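# Shelve labelled cartons onto their named rack boards

## Task

Set each carton down on the rack board named by its label, where A is the upper board and B the lower one. It must rest flat on its bottom face and must not sit on another carton. The task fails if any carton falls or slides down by more than a few centimetres.

## Robot and tools

Robot: two UR-type arms, left_arm and right_arm, each mounted on its own carriage on one shared floor track. left_rail carries left_arm and is always the carriage on the +y side; right_rail carries right_arm. Each arm has a 140 mm two-finger gripper. The fingers of left_arm's gripper can fold: a part gripped near the palm may be held loosely or squeezed too hard, and a fingertip pressed against a surface folds easily. Grip with the outer quarter of each pad. right_arm's fingers do not fold.

Frame: a single scene frame fixed to the table. The tabletop is z = 0 and +z is up. +x is the direction the arms face and +y is to their left. The track runs along y at x = 0, with y = 0 at its middle, and the table starts at x = 0.17 m. Each arm's base sits at x = 0, y = its carriage position, z = 0.04 m. Positions are in metres, orientation is a wxyz quaternion, and velocities are in m/s and rad/s. end_effector_position is the point between the closed finger pads. The fingers point along the gripper's +z axis and close along its y axis. Printed hand positions can be a few cm off.

execute_actions(actions, cameras): actions is a list holding one action, or an empty list to just look; an empty list returns images and the scene number.
- "rows": a list of up to 15 rows, each applied for one control step (1/30 s). A row is a single list of 18 numbers covering both arms, each in [-1, 1]. The order is left_arm's 6 joint values (shoulder pan, shoulder lift, elbow, wrist 1, wrist 2, wrist 3), then left gripper position, force_limit, speed, then the same 9 for right_arm.
- Joint values are offsets, not poses. They are measured from the Joint targets as they stood when the action began, not from the previous row. A value of 1.0 means 1.481 rad for the two shoulder joints and 2.222 rad for the elbow and wrists. Ranges are ±6.283 rad for every joint except the elbow, which is ±3.142. Going more than 0.010 rad past a limit is refused.
- Gripper position is absolute: +1 is fully open (140 mm), the pads meet at about -0.8, and -1 closes until the fingers are stopped. force_limit runs from -1 (about 14 N) to +1 (about 58 N). speed runs from -1 (about 30 mm/s) to +1 (about 250 mm/s). Faster closes grip harder. To leave a gripper unchanged, resend its last three numbers, because 0 is itself a command.
- "steps": 1 to 450, default 15, and at least one per row. After the last row the arms keep moving toward that row's target.
- "until": ends the action early. It reads only left_rail and right_rail, e.g. {"left_rail":{"position_status":["!=","moving"]}}, {"all":{"status":"ended"}} or {"any":{"status":"ended"}}. Numeric conditions need a comparison: =, !=, <, <=, > or >=.
- Carriage commands: {"left_rail":{"position_m":..,"speed_m_s":..,"acceleration_factor":..}}. position_m is an absolute place on the track: left_rail -0.8 to 1.5 m, right_rail -1.5 to 0.8 m. speed_m_s is 0.01 to 1, and acceleration_factor is 0.1 to 1, scaling 0.67 m/s2. {"stop":true} brakes the carriage. Keep the carriages at least 0.78 m apart. Let a carriage arrive before you place its gripper anywhere.

move(target, speed, blend, stop_force, zero, blocking, cameras): drives joints along a planned path. target is one 18-number row, or a list of up to 15 rows, laid out as above. Its joint numbers are offsets from the current Joint targets, and every row in a list counts from those same targets. speed is the top joint speed in rad/s, 0.01 to 3.14, default 0.5. blend is a corner radius in rad. stop_force is 4 to 120 N and ends an arm's path on contact; use it with a low speed when touching something. With blocking=false the call returns early; call wait or stop before sending more. The result adds a "move:" line: done, off_target, moving, held or fault. The path does not steer round obstacles or the other arm.

wait(seconds 0 to 10), stop() to brake a running move, zero_wrist_force(arm), zoom_image(camera, region [x0,y0,x1,y1] in pixels, at most 504 square), read_manual, and finished_scene(scene 1 or 2). finished_scene cannot be undone.

Cameras: cam_low (fixed), cam_left_wrist and cam_right_wrist, all 672x504.

Results: Joint positions, Joint velocities and Joint targets each have one block per arm: rail first (m), then 6 joints (rad). Joint torques include the arm's own weight. Wrist force and torque are given in the end-effector axes. object_status: 0 moving, 1 stopped while opening, 2 stopped while closing (a grip), 3 at the requested position or pads met. position_measured is in counts: 3 open, 230 pads met. Rail position_status: moving, done, contact_stop, time_out, stopped, stopped_with_arm, stopped_for_other_arm, stopped_for_other_carriage. position_answer is taken or not_taken. "joint command not followed" means the clearance check altered or withheld commands. MOTOR HOT means a motor is heating up.

Avoid the following:
- A force of about 150 N on any part of an arm, or joint contact torque beyond its limit (wrists are only about 27 to 31 N m). Either stops the arm for 10 s.
- Contact between the two arms.
- Hard hits on the rack or table.
- Releasing a carton while it is still moving.
- Dropping anything off the table or onto the track.
- Holding loads far from their centre.
- Leaving an arm stretched out long enough to overheat.

Each tool is called after "Call:" by a JSON object that holds its "fn" and its "kwargs", one argument or row to a line.

## Session

Call:
{"fn": "execute_actions", "kwargs": {
  "actions": []
}}

Scene clock: 0.00 s.
left_arm: end_effector_position=(+0.3563, +0.7786, +0.5790) position_measured=3 object_status=3 end_effector_quat_wxyz=(+0.000, +0.000, +1.000, +0.000) | right_arm: end_effector_position=(+0.3563, -0.6214, +0.5790) position_measured=3 object_status=3 end_effector_quat_wxyz=(+0.000, +0.000, +1.000, +0.000)
Joint positions: left_arm=[0.7 -0.281 -2.157 1.821 -1.235 -1.571 -0.28] | right_arm=[-0.7 -0.28 -2.157 1.821 -1.235 -1.571 -0.28]
Joint velocities: within noise
Joint torques (N m): no reading
Wrist force (N): no reading
Wrist torque (N m): no reading
Wrist force, peak (N): no reading
Joint targets: left_arm=[0.700 -0.281 -2.157 1.821 -1.235 -1.571 -0.280] | right_arm=[-0.700 -0.280 -2.157 1.821 -1.235 -1.571 -0.280]
Tool commands: left_gripper/position=+1.0 left_gripper/force_limit=+1.0 left_gripper/speed=+1.0 right_gripper/position=+1.0 right_gripper/force_limit=+1.0 right_gripper/speed=+1.0
left_rail: position_m=0.700 position_status=done
right_rail: position_m=-0.700 position_status=done

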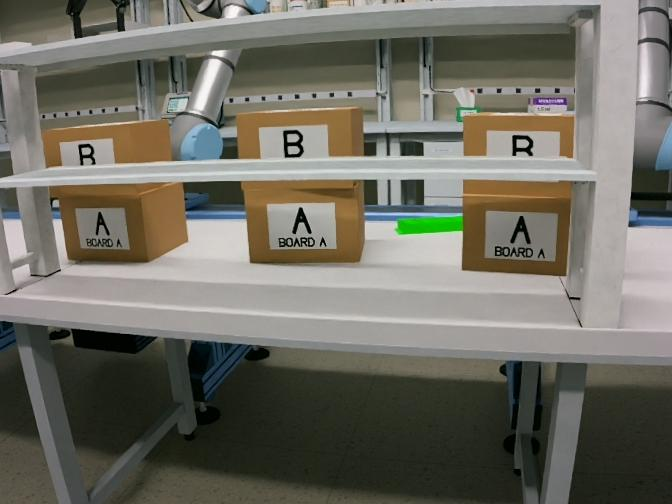

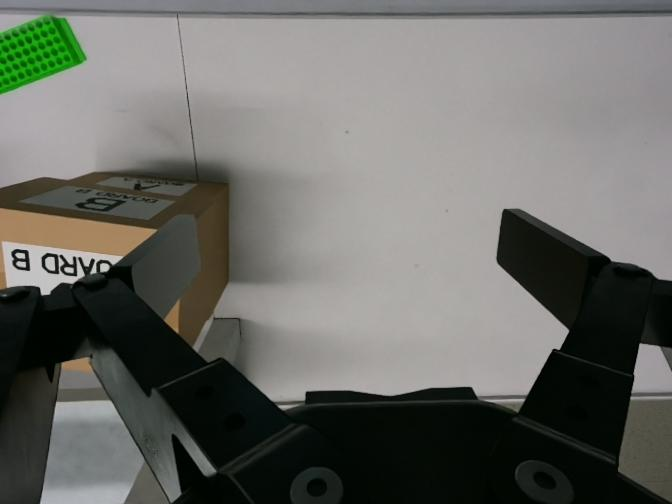

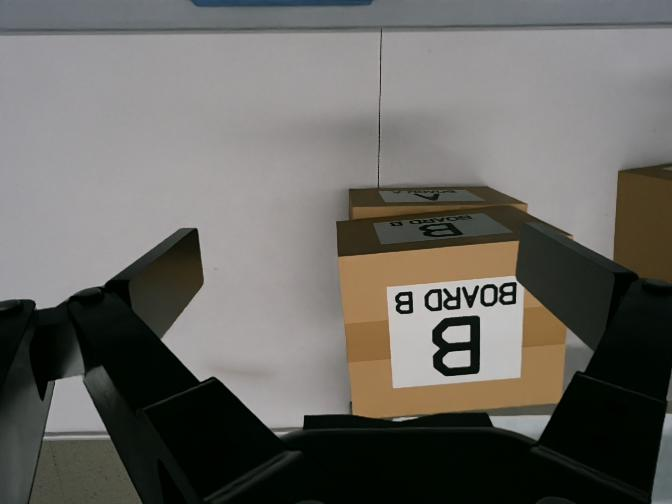

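Call:
{"fn": "zoom_image", "kwargs": {
  "camera": "cam_right_wrist",
  "region": [320, 160, 672, 430]
}}

Call:
{"fn": "zoom_image", "kwargs": {
  "camera": "cam_low",
  "region": [0, 80, 380, 340]
}}

Call:
{"fn": "zoom_image", "kwargs": {
  "camera": "cam_left_wrist",
  "region": [0, 150, 300, 504]
}}

Call:
{"fn": "zoom_image", "kwargs": {
  "camera": "cam_low",
  "region": [380, 0, 672, 340]
}}

Scaled by 1.432.

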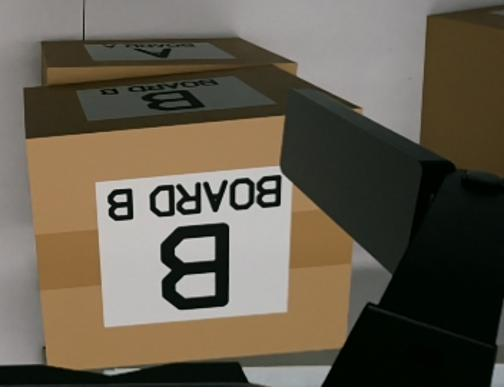

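Scaled by 1.326.

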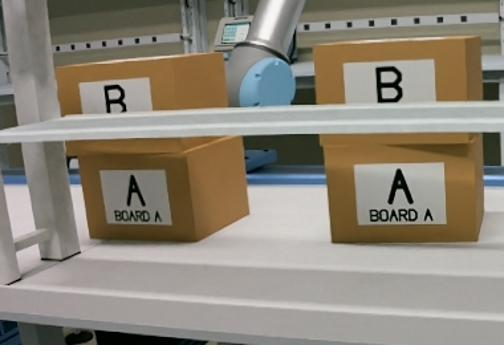

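Scaled by 1.424.

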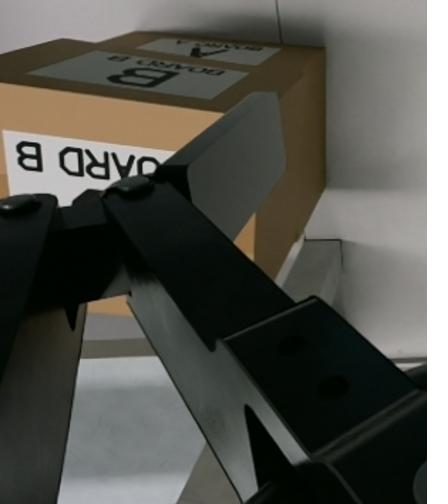

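Scaled by 1.482.

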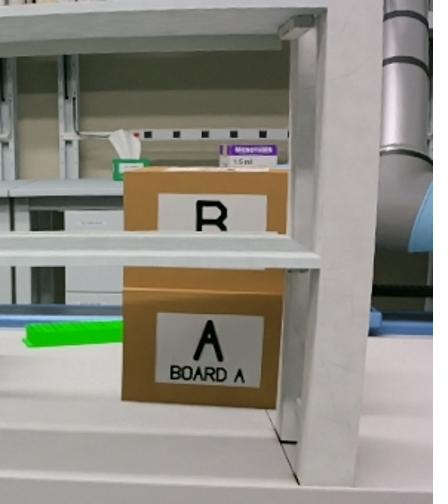

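Call:
{"fn": "execute_actions", "kwargs": {
  "actions": [
    {"right_rail":{"position_m":-0.4},"left_rail":{"position_m":0.4},"steps":150,"until":{"all":{"status":"ended"}}}
  ],
  "cameras": ["all"]
}}

Scene clock: 34.40 s.
left_arm: end_effector_position=(+0.3563, +0.4786, +0.5790) position_measured=3 object_status=3 end_effector_quat_wxyz=(+0.000, +0.000, +1.000, +0.000) | right_arm: end_effector_position=(+0.3563, -0.3214, +0.5790) position_measured=3 object_status=3 end_effector_quat_wxyz=(+0.000, +0.000, +1.000, +0.000)
Joint positions: left_arm=[0.4 -0.281 -2.157 1.821 -1.235 -1.571 -0.28] | right_arm=[-0.4 -0.28 -2.157 1.821 -1.235 -1.571 -0.28]
Joint torques (N m): left_arm=[-2.09 4.27 -51.69 -3.84 0.52 0.29] | right_arm=[-2.25 4.35 -43.81 -4.71 0.17 0.2]
Wrist force (N): left_arm=[0.1 0.1 0.0] | right_arm=[0.2 0.1 0.1]
Wrist torque (N m): left_arm=[0.02 -0.02 0.00] | right_arm=[0.01 -0.04 0.00]
Wrist force, peak (N): left_arm=[0.1 2.0 -0.1] | right_arm=[0.0 -1.9 0.1]
Joint targets: left_arm=[0.400 -0.281 -2.157 1.821 -1.235 -1.571 -0.280] | right_arm=[-0.400 -0.280 -2.157 1.821 -1.235 -1.571 -0.280]
Tool commands: left_gripper/position=+1.0 left_gripper/force_limit=+1.0 left_gripper/speed=+1.0 right_gripper/position=+1.0 right_gripper/force_limit=+1.0 right_gripper/speed=+1.0
left_rail: position_m=0.400 position_status=done
right_rail: position_m=-0.400 position_status=done
camera_calibration:
cam_left_wrist: T_world_to_cam=[[0.00214105, 0.999833, 0.0181292, -0.480733], [0.941022, -0.00814831, 0.338248, -0.53114], [0.338339, 0.0163358, -0.940882, 0.599134], [0, 0, 0, 1]] pos_world=[0.298133, 0.466537, 0.752087]
cam_right_wrist: T_world_to_cam=[[0.0224336, 0.999667, 0.0127834, 0.312923], [0.95045, -0.0252913, 0.309847, -0.524442], [0.310067, 0.00519896, -0.950701, 0.617669], [0, 0, 0, 1]] pos_world=[0.299918, -0.329294, 0.745714]

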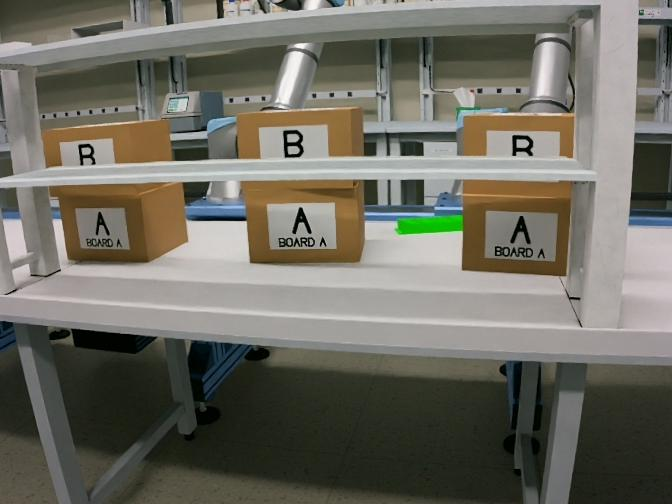

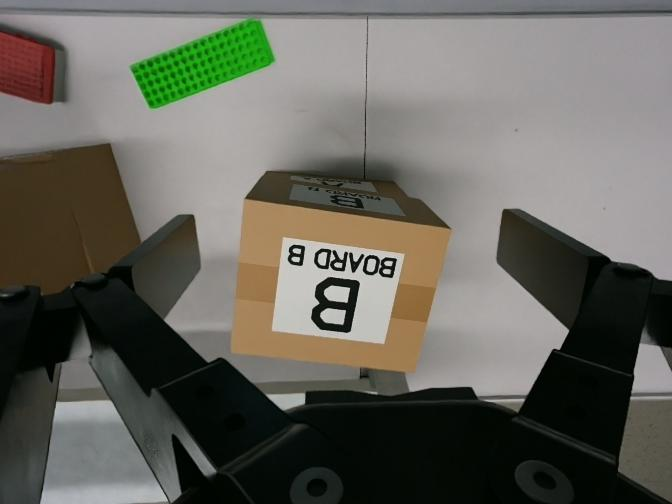

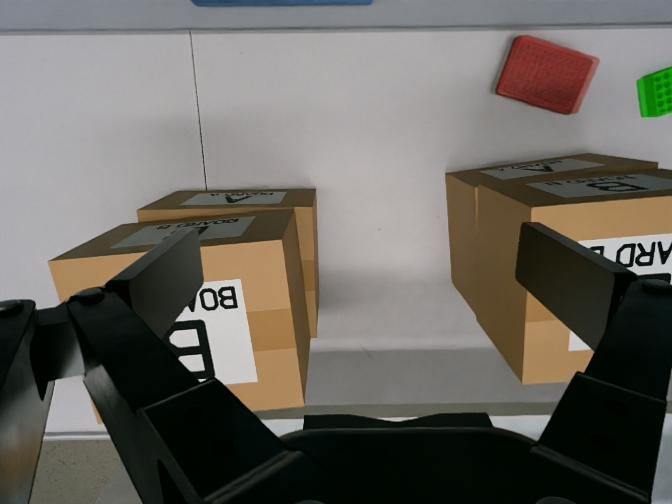

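Call:
{"fn": "move", "kwargs": {
  "target": [0,0,0,0.36,0,0,-1,0,1,0,0,0,0.36,0,0,-1,0,1],
  "speed": 1.2,
  "cameras": ["all"]
}}

Scene clock: 65.67 s.
left_arm: end_effector_position=(+0.0867, +0.5562, +0.5962) position_measured=236 object_status=3 end_effector_quat_wxyz=(-0.374, +0.000, +0.921, +0.108) | right_arm: end_effector_position=(+0.0867, -0.2438, +0.5962) position_measured=235 object_status=3 end_effector_quat_wxyz=(-0.374, +0.000, +0.921, +0.108)
Joint positions: left_arm=[0.4 -0.28 -2.157 1.821 -0.435 -1.571 -0.28] | right_arm=[-0.4 -0.28 -2.157 1.821 -0.435 -1.571 -0.28]
Joint torques (N m): left_arm=[-1.94 7.77 -46.78 1.38 0.07 -0.12] | right_arm=[-2.59 7.73 -40.45 2.24 0.18 0.41]
Wrist force (N): left_arm=[-0.5 -0.1 -0.1] | right_arm=[0.0 0.0 -1.2]
Wrist torque (N m): left_arm=[-0.11 -0.01 0.11] | right_arm=[0.03 -0.22 0.18]
Wrist force, peak (N): left_arm=[-1.4 -0.2 -0.8] | right_arm=[-0.2 0.7 -1.2]
Joint targets: left_arm=[0.400 -0.281 -2.157 1.821 -0.435 -1.571 -0.280] | right_arm=[-0.400 -0.280 -2.157 1.821 -0.435 -1.571 -0.280]
left_rail: position_m=0.400 position_status=done
right_rail: position_m=-0.400 position_status=done
move: done
camera_calibration:
cam_left_wrist: T_world_to_cam=[[0.0946365, 0.973171, 0.209719, -0.665547], [0.910121, 0.000786, -0.414343, 0.163834], [-0.403391, 0.230081, -0.885629, 0.617878], [0, 0, 0, 1]] pos_world=[0.163123, 0.5054, 0.754672]
cam_right_wrist: T_world_to_cam=[[0.105528, 0.975712, 0.191965, 0.121171], [0.895962, -0.00954276, -0.444028, 0.186453], [-0.431412, 0.218851, -0.875208, 0.788685], [0, 0, 0, 1]] pos_world=[0.160406, -0.289053, 0.749793]

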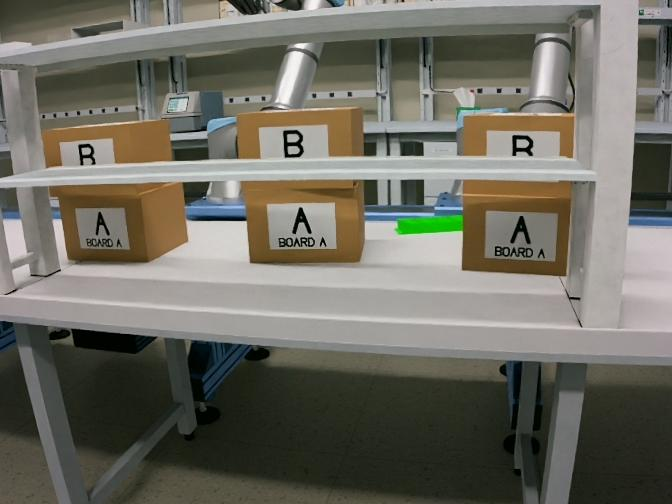

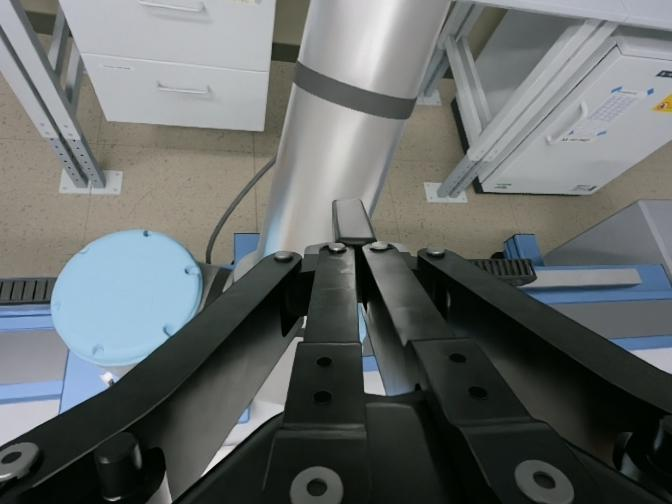

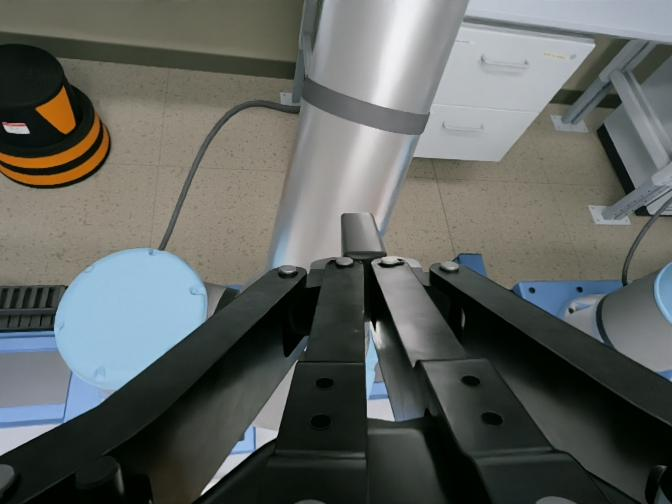

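Call:
{"fn": "execute_actions", "kwargs": {
  "actions": [
    {"right_rail":{"position_m":-1.0},"left_rail":{"position_m":1.0},"steps":150,"until":{"all":{"status":"ended"}}}
  ]
}}

Call:
{"fn": "move", "kwargs": {
  "target": [2.31,0.858,-1.933,-1.12,0.196,0.833,-1,0,1,0.189,-0.067,0.294,0.097,1.218,-0.581,-1,0,1],
  "speed": 1.2,
  "cameras": ["all"]
}}

Scene clock: 194.47 s.
left_arm: end_effector_position=(+0.0867, +1.1562, +0.5963) position_measured=236 object_status=3 end_effector_quat_wxyz=(-0.374, +0.000, +0.921, +0.108) | right_arm: end_effector_position=(+0.0867, -0.8437, +0.5963) position_measured=235 object_status=3 end_effector_quat_wxyz=(-0.374, +0.000, +0.921, +0.108)
Joint positions: left_arm=[1 -0.28 -2.157 1.821 -0.435 -1.571 -0.28] | right_arm=[-1 -0.28 -2.157 1.821 -0.435 -1.571 -0.281]
Joint torques (N m): left_arm=[-0.86 7.22 -46.81 1.75 0.37 -0.01] | right_arm=[-0.66 8.09 -39.86 -3.2 0.03 0.47]
Wrist force (N): left_arm=[0.1 -0.1 0.0] | right_arm=[-0.1 0.0 -1.2]
Wrist torque (N m): left_arm=[-0.11 -0.14 0.11] | right_arm=[0.03 -0.20 0.18]
Wrist force, peak (N): left_arm=[-0.1 -2.0 -0.7] | right_arm=[-0.9 2.2 -1.0]
Joint targets: left_arm=[1.000 -0.281 -2.157 1.821 -0.435 -1.571 -0.280] | right_arm=[-1.000 -0.280 -2.157 1.821 -0.435 -1.571 -0.280]
Tool commands: left_gripper/position=-1.0 left_gripper/force_limit=+0.0 left_gripper/speed=+1.0 right_gripper/position=-1.0 right_gripper/force_limit=+0.0 right_gripper/speed=+1.0
left_rail: position_m=1.000 position_status=done
right_rail: position_m=-1.000 position_status=done

every number of target must lie in its column's range; nothing of the call was run

Call:
{"fn": "move", "kwargs": {
  "target": [0.8,0.3,-0.8,-0.4,0.08,0.3,-1,0,1,0.189,-0.067,0.294,0.097,0.6,-0.3,-1,0,1],
  "speed": 1.3
}}

Call:
{"fn": "move", "kwargs": {
  "target": [0.8,0.3,-0.7,-0.4,0.08,0.3,-1,0,1,0,0,0,0,0.618,-0.281,-1,0,1],
  "speed": 1.3
}}

Call:
{"fn": "move", "kwargs": {
  "target": [0.71,0.258,-0.433,-0.32,0.036,0.233,-1,0,1,0,0,0,0,0,0,-1,0,1],
  "speed": 1.3,
  "cameras": ["all"]
}}

Scene clock: 205.60 s.
left_arm: end_effector_position=(-0.0564, +1.3075, +1.4649) position_measured=236 object_status=3 end_effector_quat_wxyz=(+0.479, -0.249, +0.715, +0.445) | right_arm: end_effector_position=(+0.0905, -0.4949, +0.4515) position_measured=235 object_status=3 end_effector_quat_wxyz=(-0.295, +0.135, +0.694, +0.643)
Joint positions: left_arm=[1 0.904 -1.712 0.044 -1.324 -1.393 0.386] | right_arm=[-1 -0.001 -2.256 2.474 -0.22 -0.238 -0.947]
Joint torques (N m): left_arm=[15.26 33.57 -8.93 -7.39 2.43 3.11] | right_arm=[13.01 3 -32.29 4.27 3.64 -2.02]
Wrist force (N): left_arm=[0.3 0.9 -0.2] | right_arm=[0.3 1.5 -0.6]
Wrist torque (N m): left_arm=[0.25 0.22 -0.46] | right_arm=[0.48 -0.33 0.27]
Wrist force, peak (N): left_arm=[-0.4 2.6 -5.7] | right_arm=[-1.3 -1.4 -2.8]
Joint targets: left_arm=[1.000 0.905 -1.712 0.043 -1.324 -1.393 0.386] | right_arm=[-1.000 -0.001 -2.256 2.474 -0.220 -0.238 -0.947]
left_rail: position_m=1.000 position_status=done
right_rail: position_m=-1.000 position_status=done
move: done

Scene clock: 207.63 s.
left_arm: end_effector_position=(+0.0211, +0.3726, +1.2815) position_measured=236 object_status=3 end_effector_quat_wxyz=(+0.024, -0.084, -0.206, +0.975) | right_arm: end_effector_position=(+0.4794, -0.6824, +0.4520) position_measured=235 object_status=3 end_effector_quat_wxyz=(+0.381, +0.380, +0.596, +0.596)
Joint positions: left_arm=[1 2.089 -1.268 -1.512 -2.213 -1.215 1.053] | right_arm=[-1 -0.001 -2.256 2.474 -0.22 1.135 -1.571]
Joint torques (N m): left_arm=[13.43 43.23 40.67 1.39 1.41 2.49] | right_arm=[4.52 6.61 -50.29 -4.89 3.45 -2.45]
Wrist force (N): left_arm=[-1.2 1.8 -0.2] | right_arm=[0.8 0.9 0.6]
Wrist torque (N m): left_arm=[0.06 0.47 0.03] | right_arm=[0.45 -0.34 0.14]
Wrist force, peak (N): left_arm=[-4.3 5.8 -5.8] | right_arm=[2.2 -1.7 -0.8]
Joint targets: left_arm=[1.000 2.090 -1.268 -1.512 -2.213 -1.215 1.053] | right_arm=[-1.000 -0.001 -2.256 2.474 -0.220 1.136 -1.571]
left_rail: position_m=1.000 position_status=done
right_rail: position_m=-1.000 position_status=done
move: done

Scene clock: 209.27 s.
left_arm: end_effector_position=(+0.4790, +0.6819, +0.4516) position_measured=236 object_status=3 end_effector_quat_wxyz=(+0.380, -0.380, +0.596, -0.596) | right_arm: end_effector_position=(+0.4794, -0.6825, +0.4520) position_measured=235 object_status=3 end_effector_quat_wxyz=(+0.381, +0.380, +0.596, +0.596)
Joint positions: left_arm=[1 3.141 -0.886 -2.474 -2.924 -1.135 1.57] | right_arm=[-1 -0.001 -2.256 2.474 -0.22 1.136 -1.571]
Joint torques (N m): left_arm=[11.57 13.23 41.02 0.09 2.15 3.06] | right_arm=[-4.73 15.71 -50.5 -4.91 3.49 -2.16]
Wrist force (N): left_arm=[-0.8 1.9 -0.1] | right_arm=[0.8 0.6 0.6]
Wrist torque (N m): left_arm=[0.06 0.23 0.25] | right_arm=[0.36 -0.33 0.13]
Wrist force, peak (N): left_arm=[-4.0 7.7 -2.5] | right_arm=[0.8 0.9 0.9]
Joint targets: left_arm=[1.000 3.141 -0.886 -2.474 -2.924 -1.135 1.570] | right_arm=[-1.000 -0.001 -2.256 2.474 -0.220 1.136 -1.571]
left_rail: position_m=1.000 position_status=done
right_rail: position_m=-1.000 position_status=done
move: done
camera_calibration:
cam_left_wrist: T_world_to_cam=[[-0.0159664, 0.00913215, -0.999831, 0.46192], [0.0909169, 0.995829, 0.00764375, -0.729957], [0.99573, -0.0907795, -0.01673, -0.224746], [0, 0, 0, 1]] pos_world=[0.297528, 0.702292, 0.463661]
cam_right_wrist: T_world_to_cam=[[-0.00393041, -0.0251491, 0.999676, -0.460119], [0.119365, -0.992548, -0.0245005, -0.721831], [0.992843, 0.11923, 0.00690304, -0.22164], [0, 0, 0, 1]] pos_world=[0.304406, -0.701597, 0.443815]

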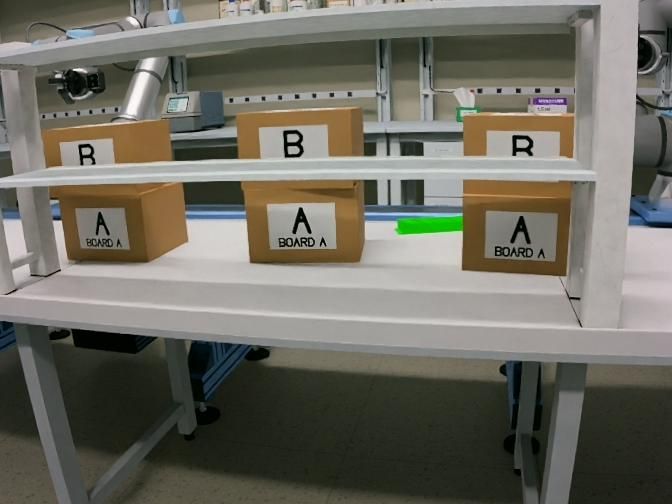

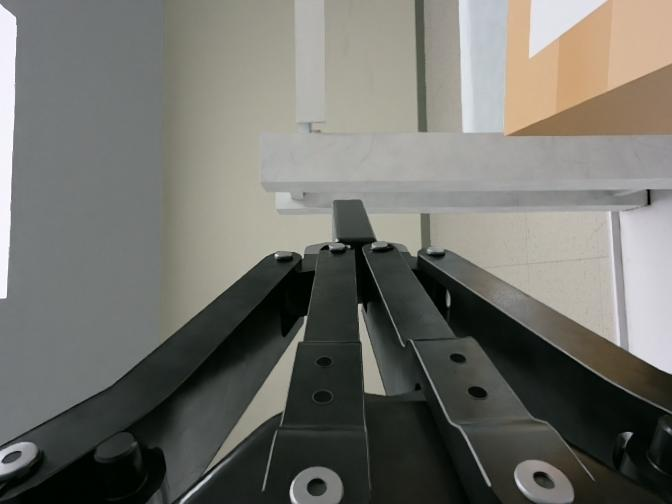

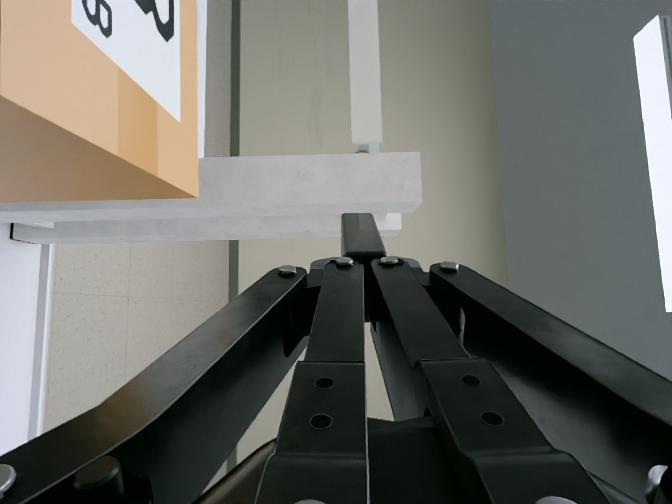

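Call:
{"fn": "execute_actions", "kwargs": {
  "actions": [
    {"right_rail":{"position_m":-0.515},"left_rail":{"position_m":0.495},"steps":200,"until":{"all":{"status":"ended"}}}
  ]
}}

Call:
{"fn": "move", "kwargs": {
  "target": [0,-0.2235,-0.130,0.278,0,0,-1,0,1,0,0.2235,0.130,-0.278,0,0,-1,0,1],
  "speed": 0.4,
  "cameras": ["all"]
}}

Scene clock: 233.27 s.
left_arm: end_effector_position=(+0.4790, +0.1771, +0.4514) position_measured=236 object_status=3 end_effector_quat_wxyz=(+0.380, -0.380, +0.596, -0.596) | right_arm: end_effector_position=(+0.4794, -0.1975, +0.4520) position_measured=235 object_status=3 end_effector_quat_wxyz=(+0.381, +0.380, +0.596, +0.596)
Joint positions: left_arm=[0.495 3.141 -0.886 -2.474 -2.924 -1.135 1.57] | right_arm=[-0.515 -0.001 -2.256 2.474 -0.22 1.136 -1.571]
Joint torques (N m): left_arm=[9.72 9.09 42.78 0.98 0.54 2.85] | right_arm=[-13.74 22.52 -48.14 -4.73 -2.01 -1.93]
Wrist force (N): left_arm=[-0.6 1.7 -0.2] | right_arm=[0.8 0.6 0.8]
Wrist torque (N m): left_arm=[0.00 0.17 0.25] | right_arm=[0.38 -0.34 0.13]
Wrist force, peak (N): left_arm=[-2.4 1.6 -0.8] | right_arm=[1.9 0.7 1.4]
Joint targets: left_arm=[0.495 3.141 -0.886 -2.474 -2.924 -1.135 1.570] | right_arm=[-0.515 -0.001 -2.256 2.474 -0.220 1.136 -1.571]
Tool commands: left_gripper/position=-1.0 left_gripper/force_limit=+0.0 left_gripper/speed=+1.0 right_gripper/position=-1.0 right_gripper/force_limit=+0.0 right_gripper/speed=+1.0
left_rail: position_m=0.495 position_status=done
right_rail: position_m=-0.515 position_status=done

Scene clock: 235.40 s.
left_arm: end_effector_position=(+0.4783, +0.1770, +0.2499) position_measured=236 object_status=3 end_effector_quat_wxyz=(+0.379, -0.381, +0.597, -0.596) | right_arm: end_effector_position=(+0.4787, -0.1975, +0.2505) position_measured=235 object_status=3 end_effector_quat_wxyz=(+0.380, +0.380, +0.596, +0.596)
Joint positions: left_arm=[0.495 3.141 -1.217 -2.763 -2.306 -1.135 1.57] | right_arm=[-0.515 -0.001 -1.925 2.763 -0.837 1.136 -1.571]
Joint torques (N m): left_arm=[3.13 -17.78 25.25 6.56 -1.57 2.59] | right_arm=[-13.12 10.65 -22.65 -7.43 -2.3 -2.26]
Wrist force (N): left_arm=[-1.0 1.9 -0.2] | right_arm=[0.8 0.8 0.7]
Wrist torque (N m): left_arm=[0.06 0.27 0.27] | right_arm=[0.38 -0.34 0.14]
Wrist force, peak (N): left_arm=[-0.8 3.3 -0.5] | right_arm=[1.0 2.4 0.0]
Joint targets: left_arm=[0.495 3.141 -1.217 -2.763 -2.306 -1.135 1.570] | right_arm=[-0.515 -0.001 -1.925 2.763 -0.837 1.136 -1.571]
left_rail: position_m=0.495 position_status=done
right_rail: position_m=-0.515 position_status=done
move: done
camera_calibration:
cam_left_wrist: T_world_to_cam=[[-0.0184692, 0.00923905, -0.999787, 0.265962], [0.0907431, 0.995846, 0.00752632, -0.225383], [0.995703, -0.0905847, -0.0192309, -0.272637], [0, 0, 0, 1]] pos_world=[0.296829, 0.197292, 0.262358]
cam_right_wrist: T_world_to_cam=[[-0.00172325, -0.0250744, 0.999684, -0.247535], [0.11931, -0.99255, -0.0246898, -0.245227], [0.992856, 0.11923, 0.00470204, -0.276856], [0, 0, 0, 1]] pos_world=[0.303709, -0.216597, 0.242704]

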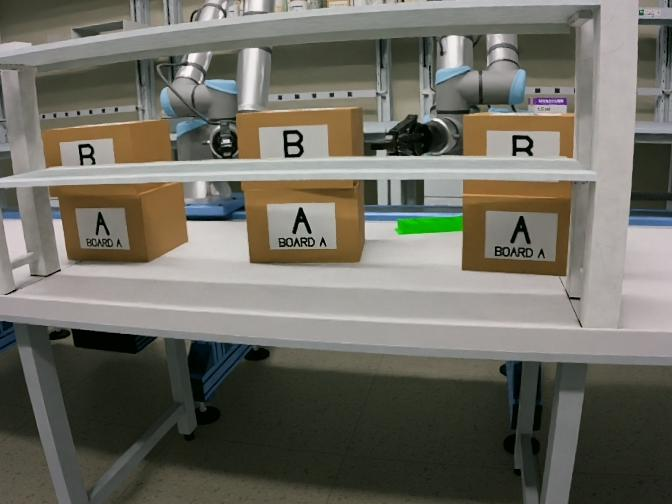

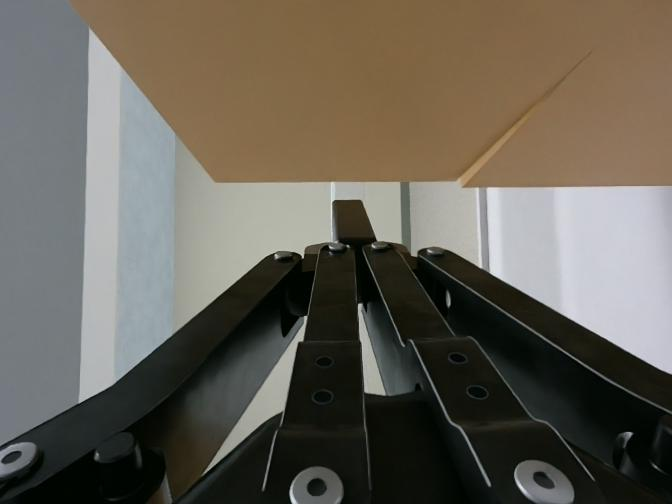

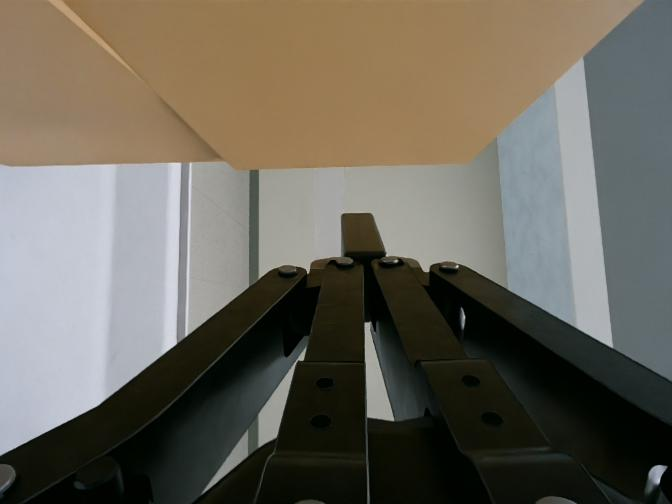

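Call:
{"fn": "zero_wrist_force", "kwargs": {
  "arm": "left_arm"
}}

Call:
{"fn": "zero_wrist_force", "kwargs": {
  "arm": "right_arm"
}}

Call:
{"fn": "execute_actions", "kwargs": {
  "actions": [
    {"right_rail":{"position_m":-0.475,"speed_m_s":0.06},"left_rail":{"position_m":0.457,"speed_m_s":0.06},"steps":100,"until":{"all":{"status":"ended"}}}
  ],
  "cameras": ["cam_left_wrist","cam_right_wrist"]
}}

Wrist force sensor zeroed.

Wrist force sensor zeroed.

Scene clock: 264.03 s.
left_arm: end_effector_position=(+0.4783, +0.1391, +0.2498) position_measured=236 object_status=3 end_effector_quat_wxyz=(+0.379, -0.381, +0.597, -0.596) | right_arm: end_effector_position=(+0.4787, -0.1575, +0.2504) position_measured=235 object_status=3 end_effector_quat_wxyz=(+0.380, +0.380, +0.596, +0.596)
Joint positions: left_arm=[0.457 3.141 -1.217 -2.763 -2.306 -1.135 1.57] | right_arm=[-0.475 -0.001 -1.925 2.763 -0.837 1.136 -1.571]
Joint torques (N m): left_arm=[-7.79 -13.51 27.73 5.09 4.07 2.5] | right_arm=[-12.93 9.02 -22.23 -7.19 -2.15 -2.21]
Wrist force (N, zeroed by zero_wrist_force): left_arm=[-5.0 0.4 -1.3] | right_arm=[0.1 0.0 0.2]
Wrist torque (N m, zeroed by zero_wrist_force): left_arm=[0.05 -0.18 0.00] | right_arm=[0.02 -0.03 0.00]
Wrist force, peak (N, zeroed by zero_wrist_force): left_arm=[-8.8 0.9 -1.2] | right_arm=[1.7 -0.1 0.6]
Joint targets: left_arm=[0.457 3.141 -1.217 -2.763 -2.306 -1.135 1.570] | right_arm=[-0.475 -0.001 -1.925 2.763 -0.837 1.136 -1.571]
Tool commands: left_gripper/position=-1.0 left_gripper/force_limit=+0.0 left_gripper/speed=+1.0 right_gripper/position=-1.0 right_gripper/force_limit=+0.0 right_gripper/speed=+1.0
left_rail: position_m=0.457 speed_m_s=0.06 position_status=done
right_rail: position_m=-0.475 speed_m_s=0.06 position_status=done
camera_calibration:
cam_left_wrist: T_world_to_cam=[[-0.0184704, 0.0092374, -0.999787, 0.266313], [0.0906438, 0.995855, 0.00752649, -0.187612], [0.995712, -0.0904855, -0.0192311, -0.276088], [0, 0, 0, 1]] pos_world=[0.296829, 0.159392, 0.262358]
cam_right_wrist: T_world_to_cam=[[-0.00172325, -0.0250744, 0.999684, -0.246432], [0.11931, -0.99255, -0.0246898, -0.205527], [0.992856, 0.11923, 0.00470204, -0.281625], [0, 0, 0, 1]] pos_world=[0.303709, -0.176597, 0.242604]
Images, in order (width x height): cam_left_wrist 672x504, cam_right_wrist 672x504.

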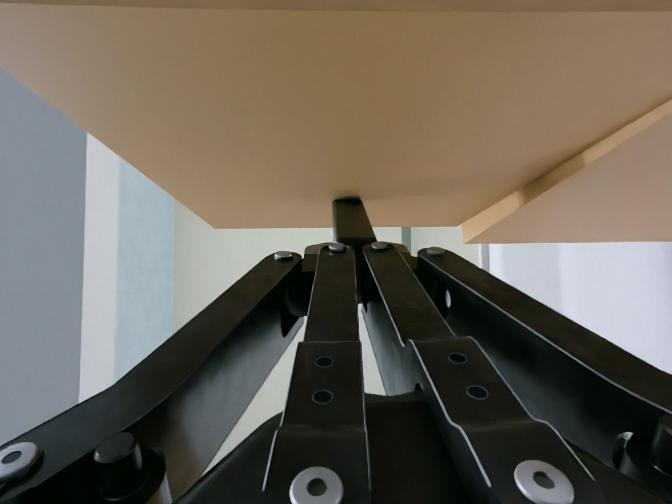

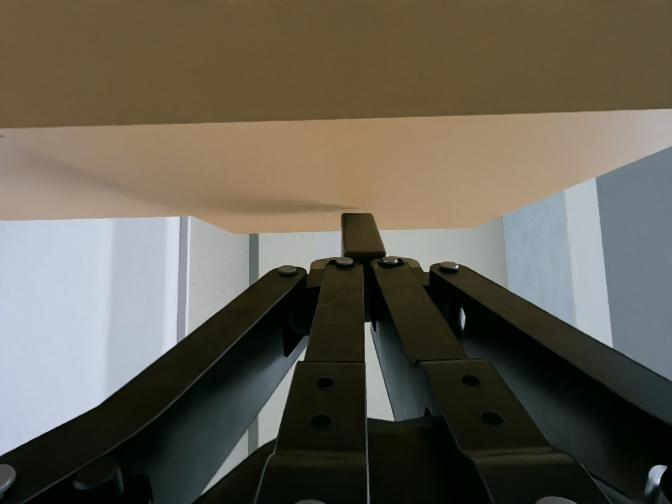

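Call:
{"fn": "execute_actions", "kwargs": {
  "actions": [
    {"right_rail":{"position_m":-0.467,"speed_m_s":0.03},"steps":60,"until":{"all":{"status":"ended"}}}
  ]
}}

Call:
{"fn": "execute_actions", "kwargs": {
  "actions": [
    {"right_rail":{"position_m":-0.461},"steps":60,"until":{"all":{"status":"ended"}}}
  ]
}}

Scene clock: 280.23 s.
left_arm: end_effector_position=(+0.4782, +0.1390, +0.2498) position_measured=236 object_status=3 end_effector_quat_wxyz=(+0.379, -0.381, +0.597, -0.596) | right_arm: end_effector_position=(+0.4787, -0.1495, +0.2504) position_measured=235 object_status=3 end_effector_quat_wxyz=(+0.380, +0.380, +0.596, +0.596)
Joint positions: left_arm=[0.457 3.141 -1.217 -2.763 -2.306 -1.135 1.57] | right_arm=[-0.467 -0.001 -1.925 2.763 -0.837 1.136 -1.571]
Joint torques (N m): left_arm=[-15.3 8.21 44.34 1.3 4.39 2.79] | right_arm=[-13.41 11.08 -25.15 -6.57 -2.06 -2.16]
Wrist force (N, zeroed by zero_wrist_force): left_arm=[-4.9 0.2 -1.6] | right_arm=[-1.7 -0.2 -1.7]
Wrist torque (N m, zeroed by zero_wrist_force): left_arm=[-0.01 -0.21 -0.01] | right_arm=[0.08 0.02 0.00]
Wrist force, peak (N, zeroed by zero_wrist_force): left_arm=[-5.3 -0.9 -1.6] | right_arm=[-1.8 0.3 -1.8]
Joint targets: left_arm=[0.457 3.141 -1.217 -2.763 -2.306 -1.135 1.570] | right_arm=[-0.467 -0.001 -1.925 2.763 -0.837 1.136 -1.571]
Tool commands: left_gripper/position=-1.0 left_gripper/force_limit=+0.0 left_gripper/speed=+1.0 right_gripper/position=-1.0 right_gripper/force_limit=+0.0 right_gripper/speed=+1.0
left_rail: position_m=0.457 speed_m_s=0.06 position_status=done
right_rail: position_m=-0.467 speed_m_s=0.03 position_status=done

Scene clock: 280.77 s.
left_arm: end_effector_position=(+0.4783, +0.1391, +0.2498) position_measured=236 object_status=3 end_effector_quat_wxyz=(+0.379, -0.381, +0.597, -0.596) | right_arm: end_effector_position=(+0.4788, -0.1437, +0.2504) position_measured=235 object_status=3 end_effector_quat_wxyz=(+0.380, +0.381, +0.596, +0.596)
Joint positions: left_arm=[0.457 3.141 -1.217 -2.763 -2.306 -1.135 1.57] | right_arm=[-0.461 -0.001 -1.925 2.763 -0.837 1.136 -1.571]
Joint torques (N m): left_arm=[-15.72 12.56 47.27 1.46 12.55 2.49] | right_arm=[26.08 9.28 -26.91 -6.39 -14.49 -2.07]
Wrist force (N, zeroed by zero_wrist_force): left_arm=[-43.1 -1.4 -21.2] | right_arm=[-51.4 1.4 -23.3]
Wrist torque (N m, zeroed by zero_wrist_force): left_arm=[0.06 -1.53 -0.02] | right_arm=[0.01 -1.04 0.01]
Wrist force, peak (N, zeroed by zero_wrist_force): left_arm=[-43.5 -1.7 -21.6] | right_arm=[-51.4 1.4 -23.3]
Joint targets: left_arm=[0.457 3.141 -1.217 -2.763 -2.306 -1.135 1.570] | right_arm=[-0.461 -0.001 -1.925 2.763 -0.837 1.136 -1.571]
Tool commands: left_gripper/position=-1.0 left_gripper/force_limit=+0.0 left_gripper/speed=+1.0 right_gripper/position=-1.0 right_gripper/force_limit=+0.0 right_gripper/speed=+1.0
left_rail: position_m=0.457 speed_m_s=0.06 position_status=done
right_rail: position_m=-0.461 speed_m_s=0.03 position_status=done

Call:
{"fn": "move", "kwargs": {
  "target": [
    [0,0.1753,0.0730,-0.1893,0,0,-1,0,1,0,-0.1753,-0.0730,0.1893,0,0,-1,0,1],
    [0,0.0521,0.1132,-0.1475,0,0,-1,0,1,0,-0.0521,-0.1132,0.1475,0,0,-1,0,1]
  ],
  "speed": 0.25,
  "cameras": ["all"]
}}

Scene clock: 311.13 s.
left_arm: end_effector_position=(+0.5513, +0.1390, +0.3782) position_measured=236 object_status=3 end_effector_quat_wxyz=(+0.379, -0.381, +0.597, -0.596) | right_arm: end_effector_position=(+0.5518, -0.1435, +0.3788) position_measured=235 object_status=3 end_effector_quat_wxyz=(+0.381, +0.380, +0.596, +0.596)
Joint positions: left_arm=[0.457 3.141 -1.14 -2.512 -2.634 -1.135 1.57] | right_arm=[-0.461 -0.001 -2.002 2.512 -0.509 1.135 -1.571]
Joint torques (N m): left_arm=[-17.92 -9.85 65.99 10.7 23.62 2.51] | right_arm=[14.22 1.83 -55.73 -11.78 -9.79 -1.39]
Wrist force (N, zeroed by zero_wrist_force): left_arm=[-44.1 9.7 -19.8] | right_arm=[-45.5 -10.4 -18.7]
Wrist torque (N m, zeroed by zero_wrist_force): left_arm=[-0.10 -1.47 0.05] | right_arm=[0.33 -0.93 -0.26]
Wrist force, peak (N, zeroed by zero_wrist_force): left_arm=[-47.8 9.4 -23.0] | right_arm=[-53.8 1.6 -22.6]
Joint targets: left_arm=[0.457 3.141 -1.140 -2.511 -2.634 -1.135 1.570] | right_arm=[-0.461 -0.001 -2.002 2.511 -0.510 1.136 -1.571]
left_rail: position_m=0.457 speed_m_s=0.06 position_status=done
right_rail: position_m=-0.461 speed_m_s=0.03 position_status=done
move: done
camera_calibration:
cam_left_wrist: T_world_to_cam=[[-0.0174734, 0.00915389, -0.999805, 0.395488], [0.0907355, 0.995847, 0.00753187, -0.195129], [0.995722, -0.0905863, -0.0182314, -0.346696], [0, 0, 0, 1]] pos_world=[0.369828, 0.159292, 0.39056]
cam_right_wrist: T_world_to_cam=[[-0.00272519, -0.0250997, 0.999681, -0.373745], [0.119434, -0.992538, -0.0245947, -0.197255], [0.992838, 0.119328, 0.00570259, -0.356722], [0, 0, 0, 1]] pos_world=[0.376708, -0.162597, 0.370809]

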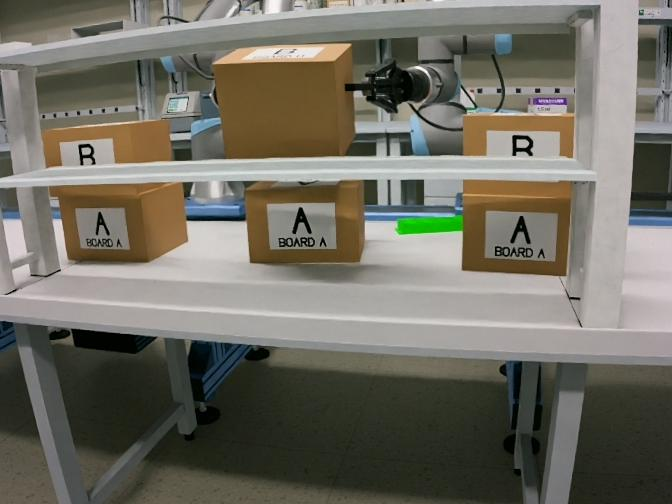

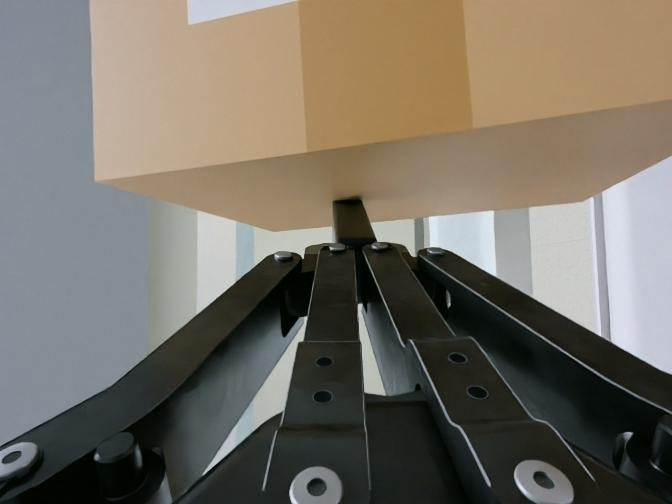

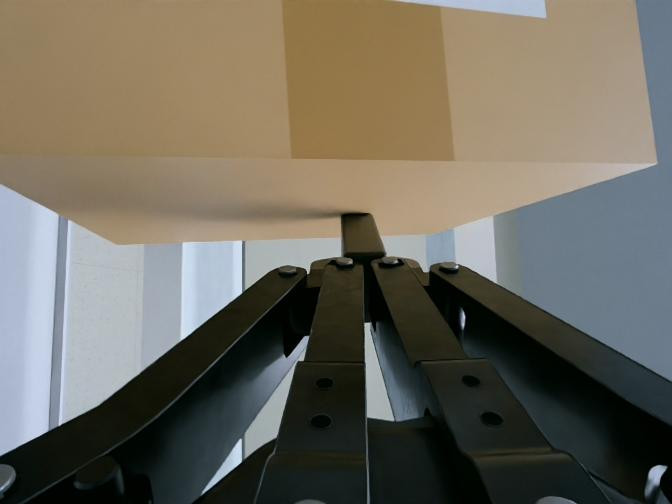

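Call:
{"fn": "move", "kwargs": {
  "target": [
    [0,-0.1232,0.0402,-0.0418,0,0,-1,0,1,0,0.1232,-0.0402,0.0418,0,0,-1,0,1],
    [0,-0.0521,-0.1132,0.1475,0,0,-1,0,1,0,0.0521,0.1132,-0.1475,0,0,-1,0,1]
  ],
  "speed": 0.25,
  "cameras": ["all"]
}}

Scene clock: 330.67 s.
left_arm: end_effector_position=(+0.4784, +0.1391, +0.2499) position_measured=236 object_status=3 end_effector_quat_wxyz=(+0.379, -0.381, +0.597, -0.596) | right_arm: end_effector_position=(+0.4788, -0.1435, +0.2505) position_measured=235 object_status=3 end_effector_quat_wxyz=(+0.380, +0.380, +0.596, +0.596)
Joint positions: left_arm=[0.457 3.141 -1.217 -2.763 -2.306 -1.135 1.57] | right_arm=[-0.461 -0.001 -1.925 2.763 -0.837 1.136 -1.571]
Joint torques (N m): left_arm=[-17.82 6.89 -4.06 -3.25 18.94 2.46] | right_arm=[38.17 0.66 1.06 2.44 -23.87 0.48]
Wrist force (N, zeroed by zero_wrist_force): left_arm=[-44.8 -30.1 -8.0] | right_arm=[-46.7 28.4 -7.6]
Wrist torque (N m, zeroed by zero_wrist_force): left_arm=[0.84 -1.70 -0.38] | right_arm=[-0.80 -1.12 0.34]
Wrist force, peak (N, zeroed by zero_wrist_force): left_arm=[-45.0 -30.3 -8.0] | right_arm=[-58.3 44.1 -34.5]
Joint targets: left_arm=[0.457 3.141 -1.217 -2.763 -2.306 -1.135 1.570] | right_arm=[-0.461 -0.001 -1.925 2.763 -0.837 1.136 -1.571]
left_rail: position_m=0.457 speed_m_s=0.06 position_status=done
right_rail: position_m=-0.461 speed_m_s=0.03 position_status=done
move: done
camera_calibration:
cam_left_wrist: T_world_to_cam=[[-0.0184706, 0.00923488, -0.999787, 0.266313], [0.0906438, 0.995855, 0.00752396, -0.187611], [0.995712, -0.0904855, -0.0192311, -0.276088], [0, 0, 0, 1]] pos_world=[0.296829, 0.159392, 0.262358]
cam_right_wrist: T_world_to_cam=[[-0.00172574, -0.0250737, 0.999684, -0.24618], [0.119211, -0.992562, -0.0246893, -0.191614], [0.992867, 0.119131, 0.00470197, -0.283413], [0, 0, 0, 1]] pos_world=[0.303809, -0.162598, 0.242704]

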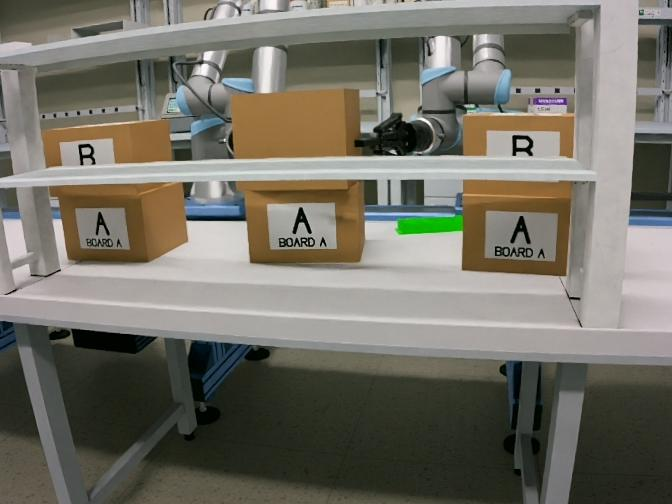

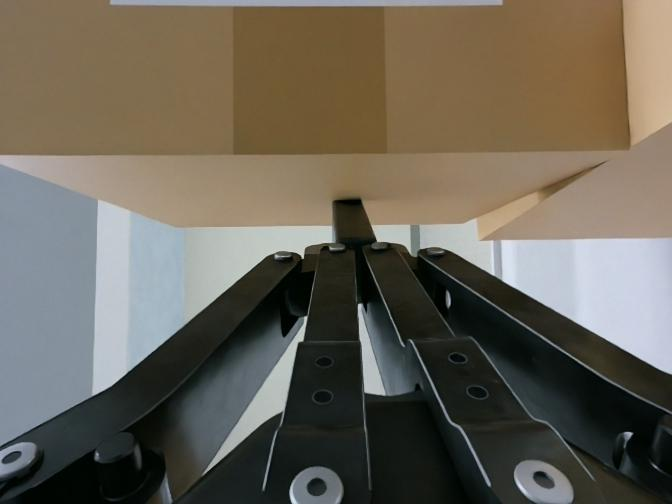

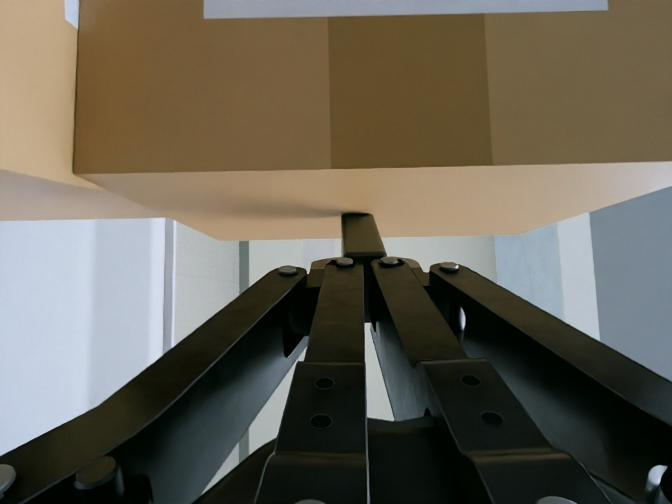

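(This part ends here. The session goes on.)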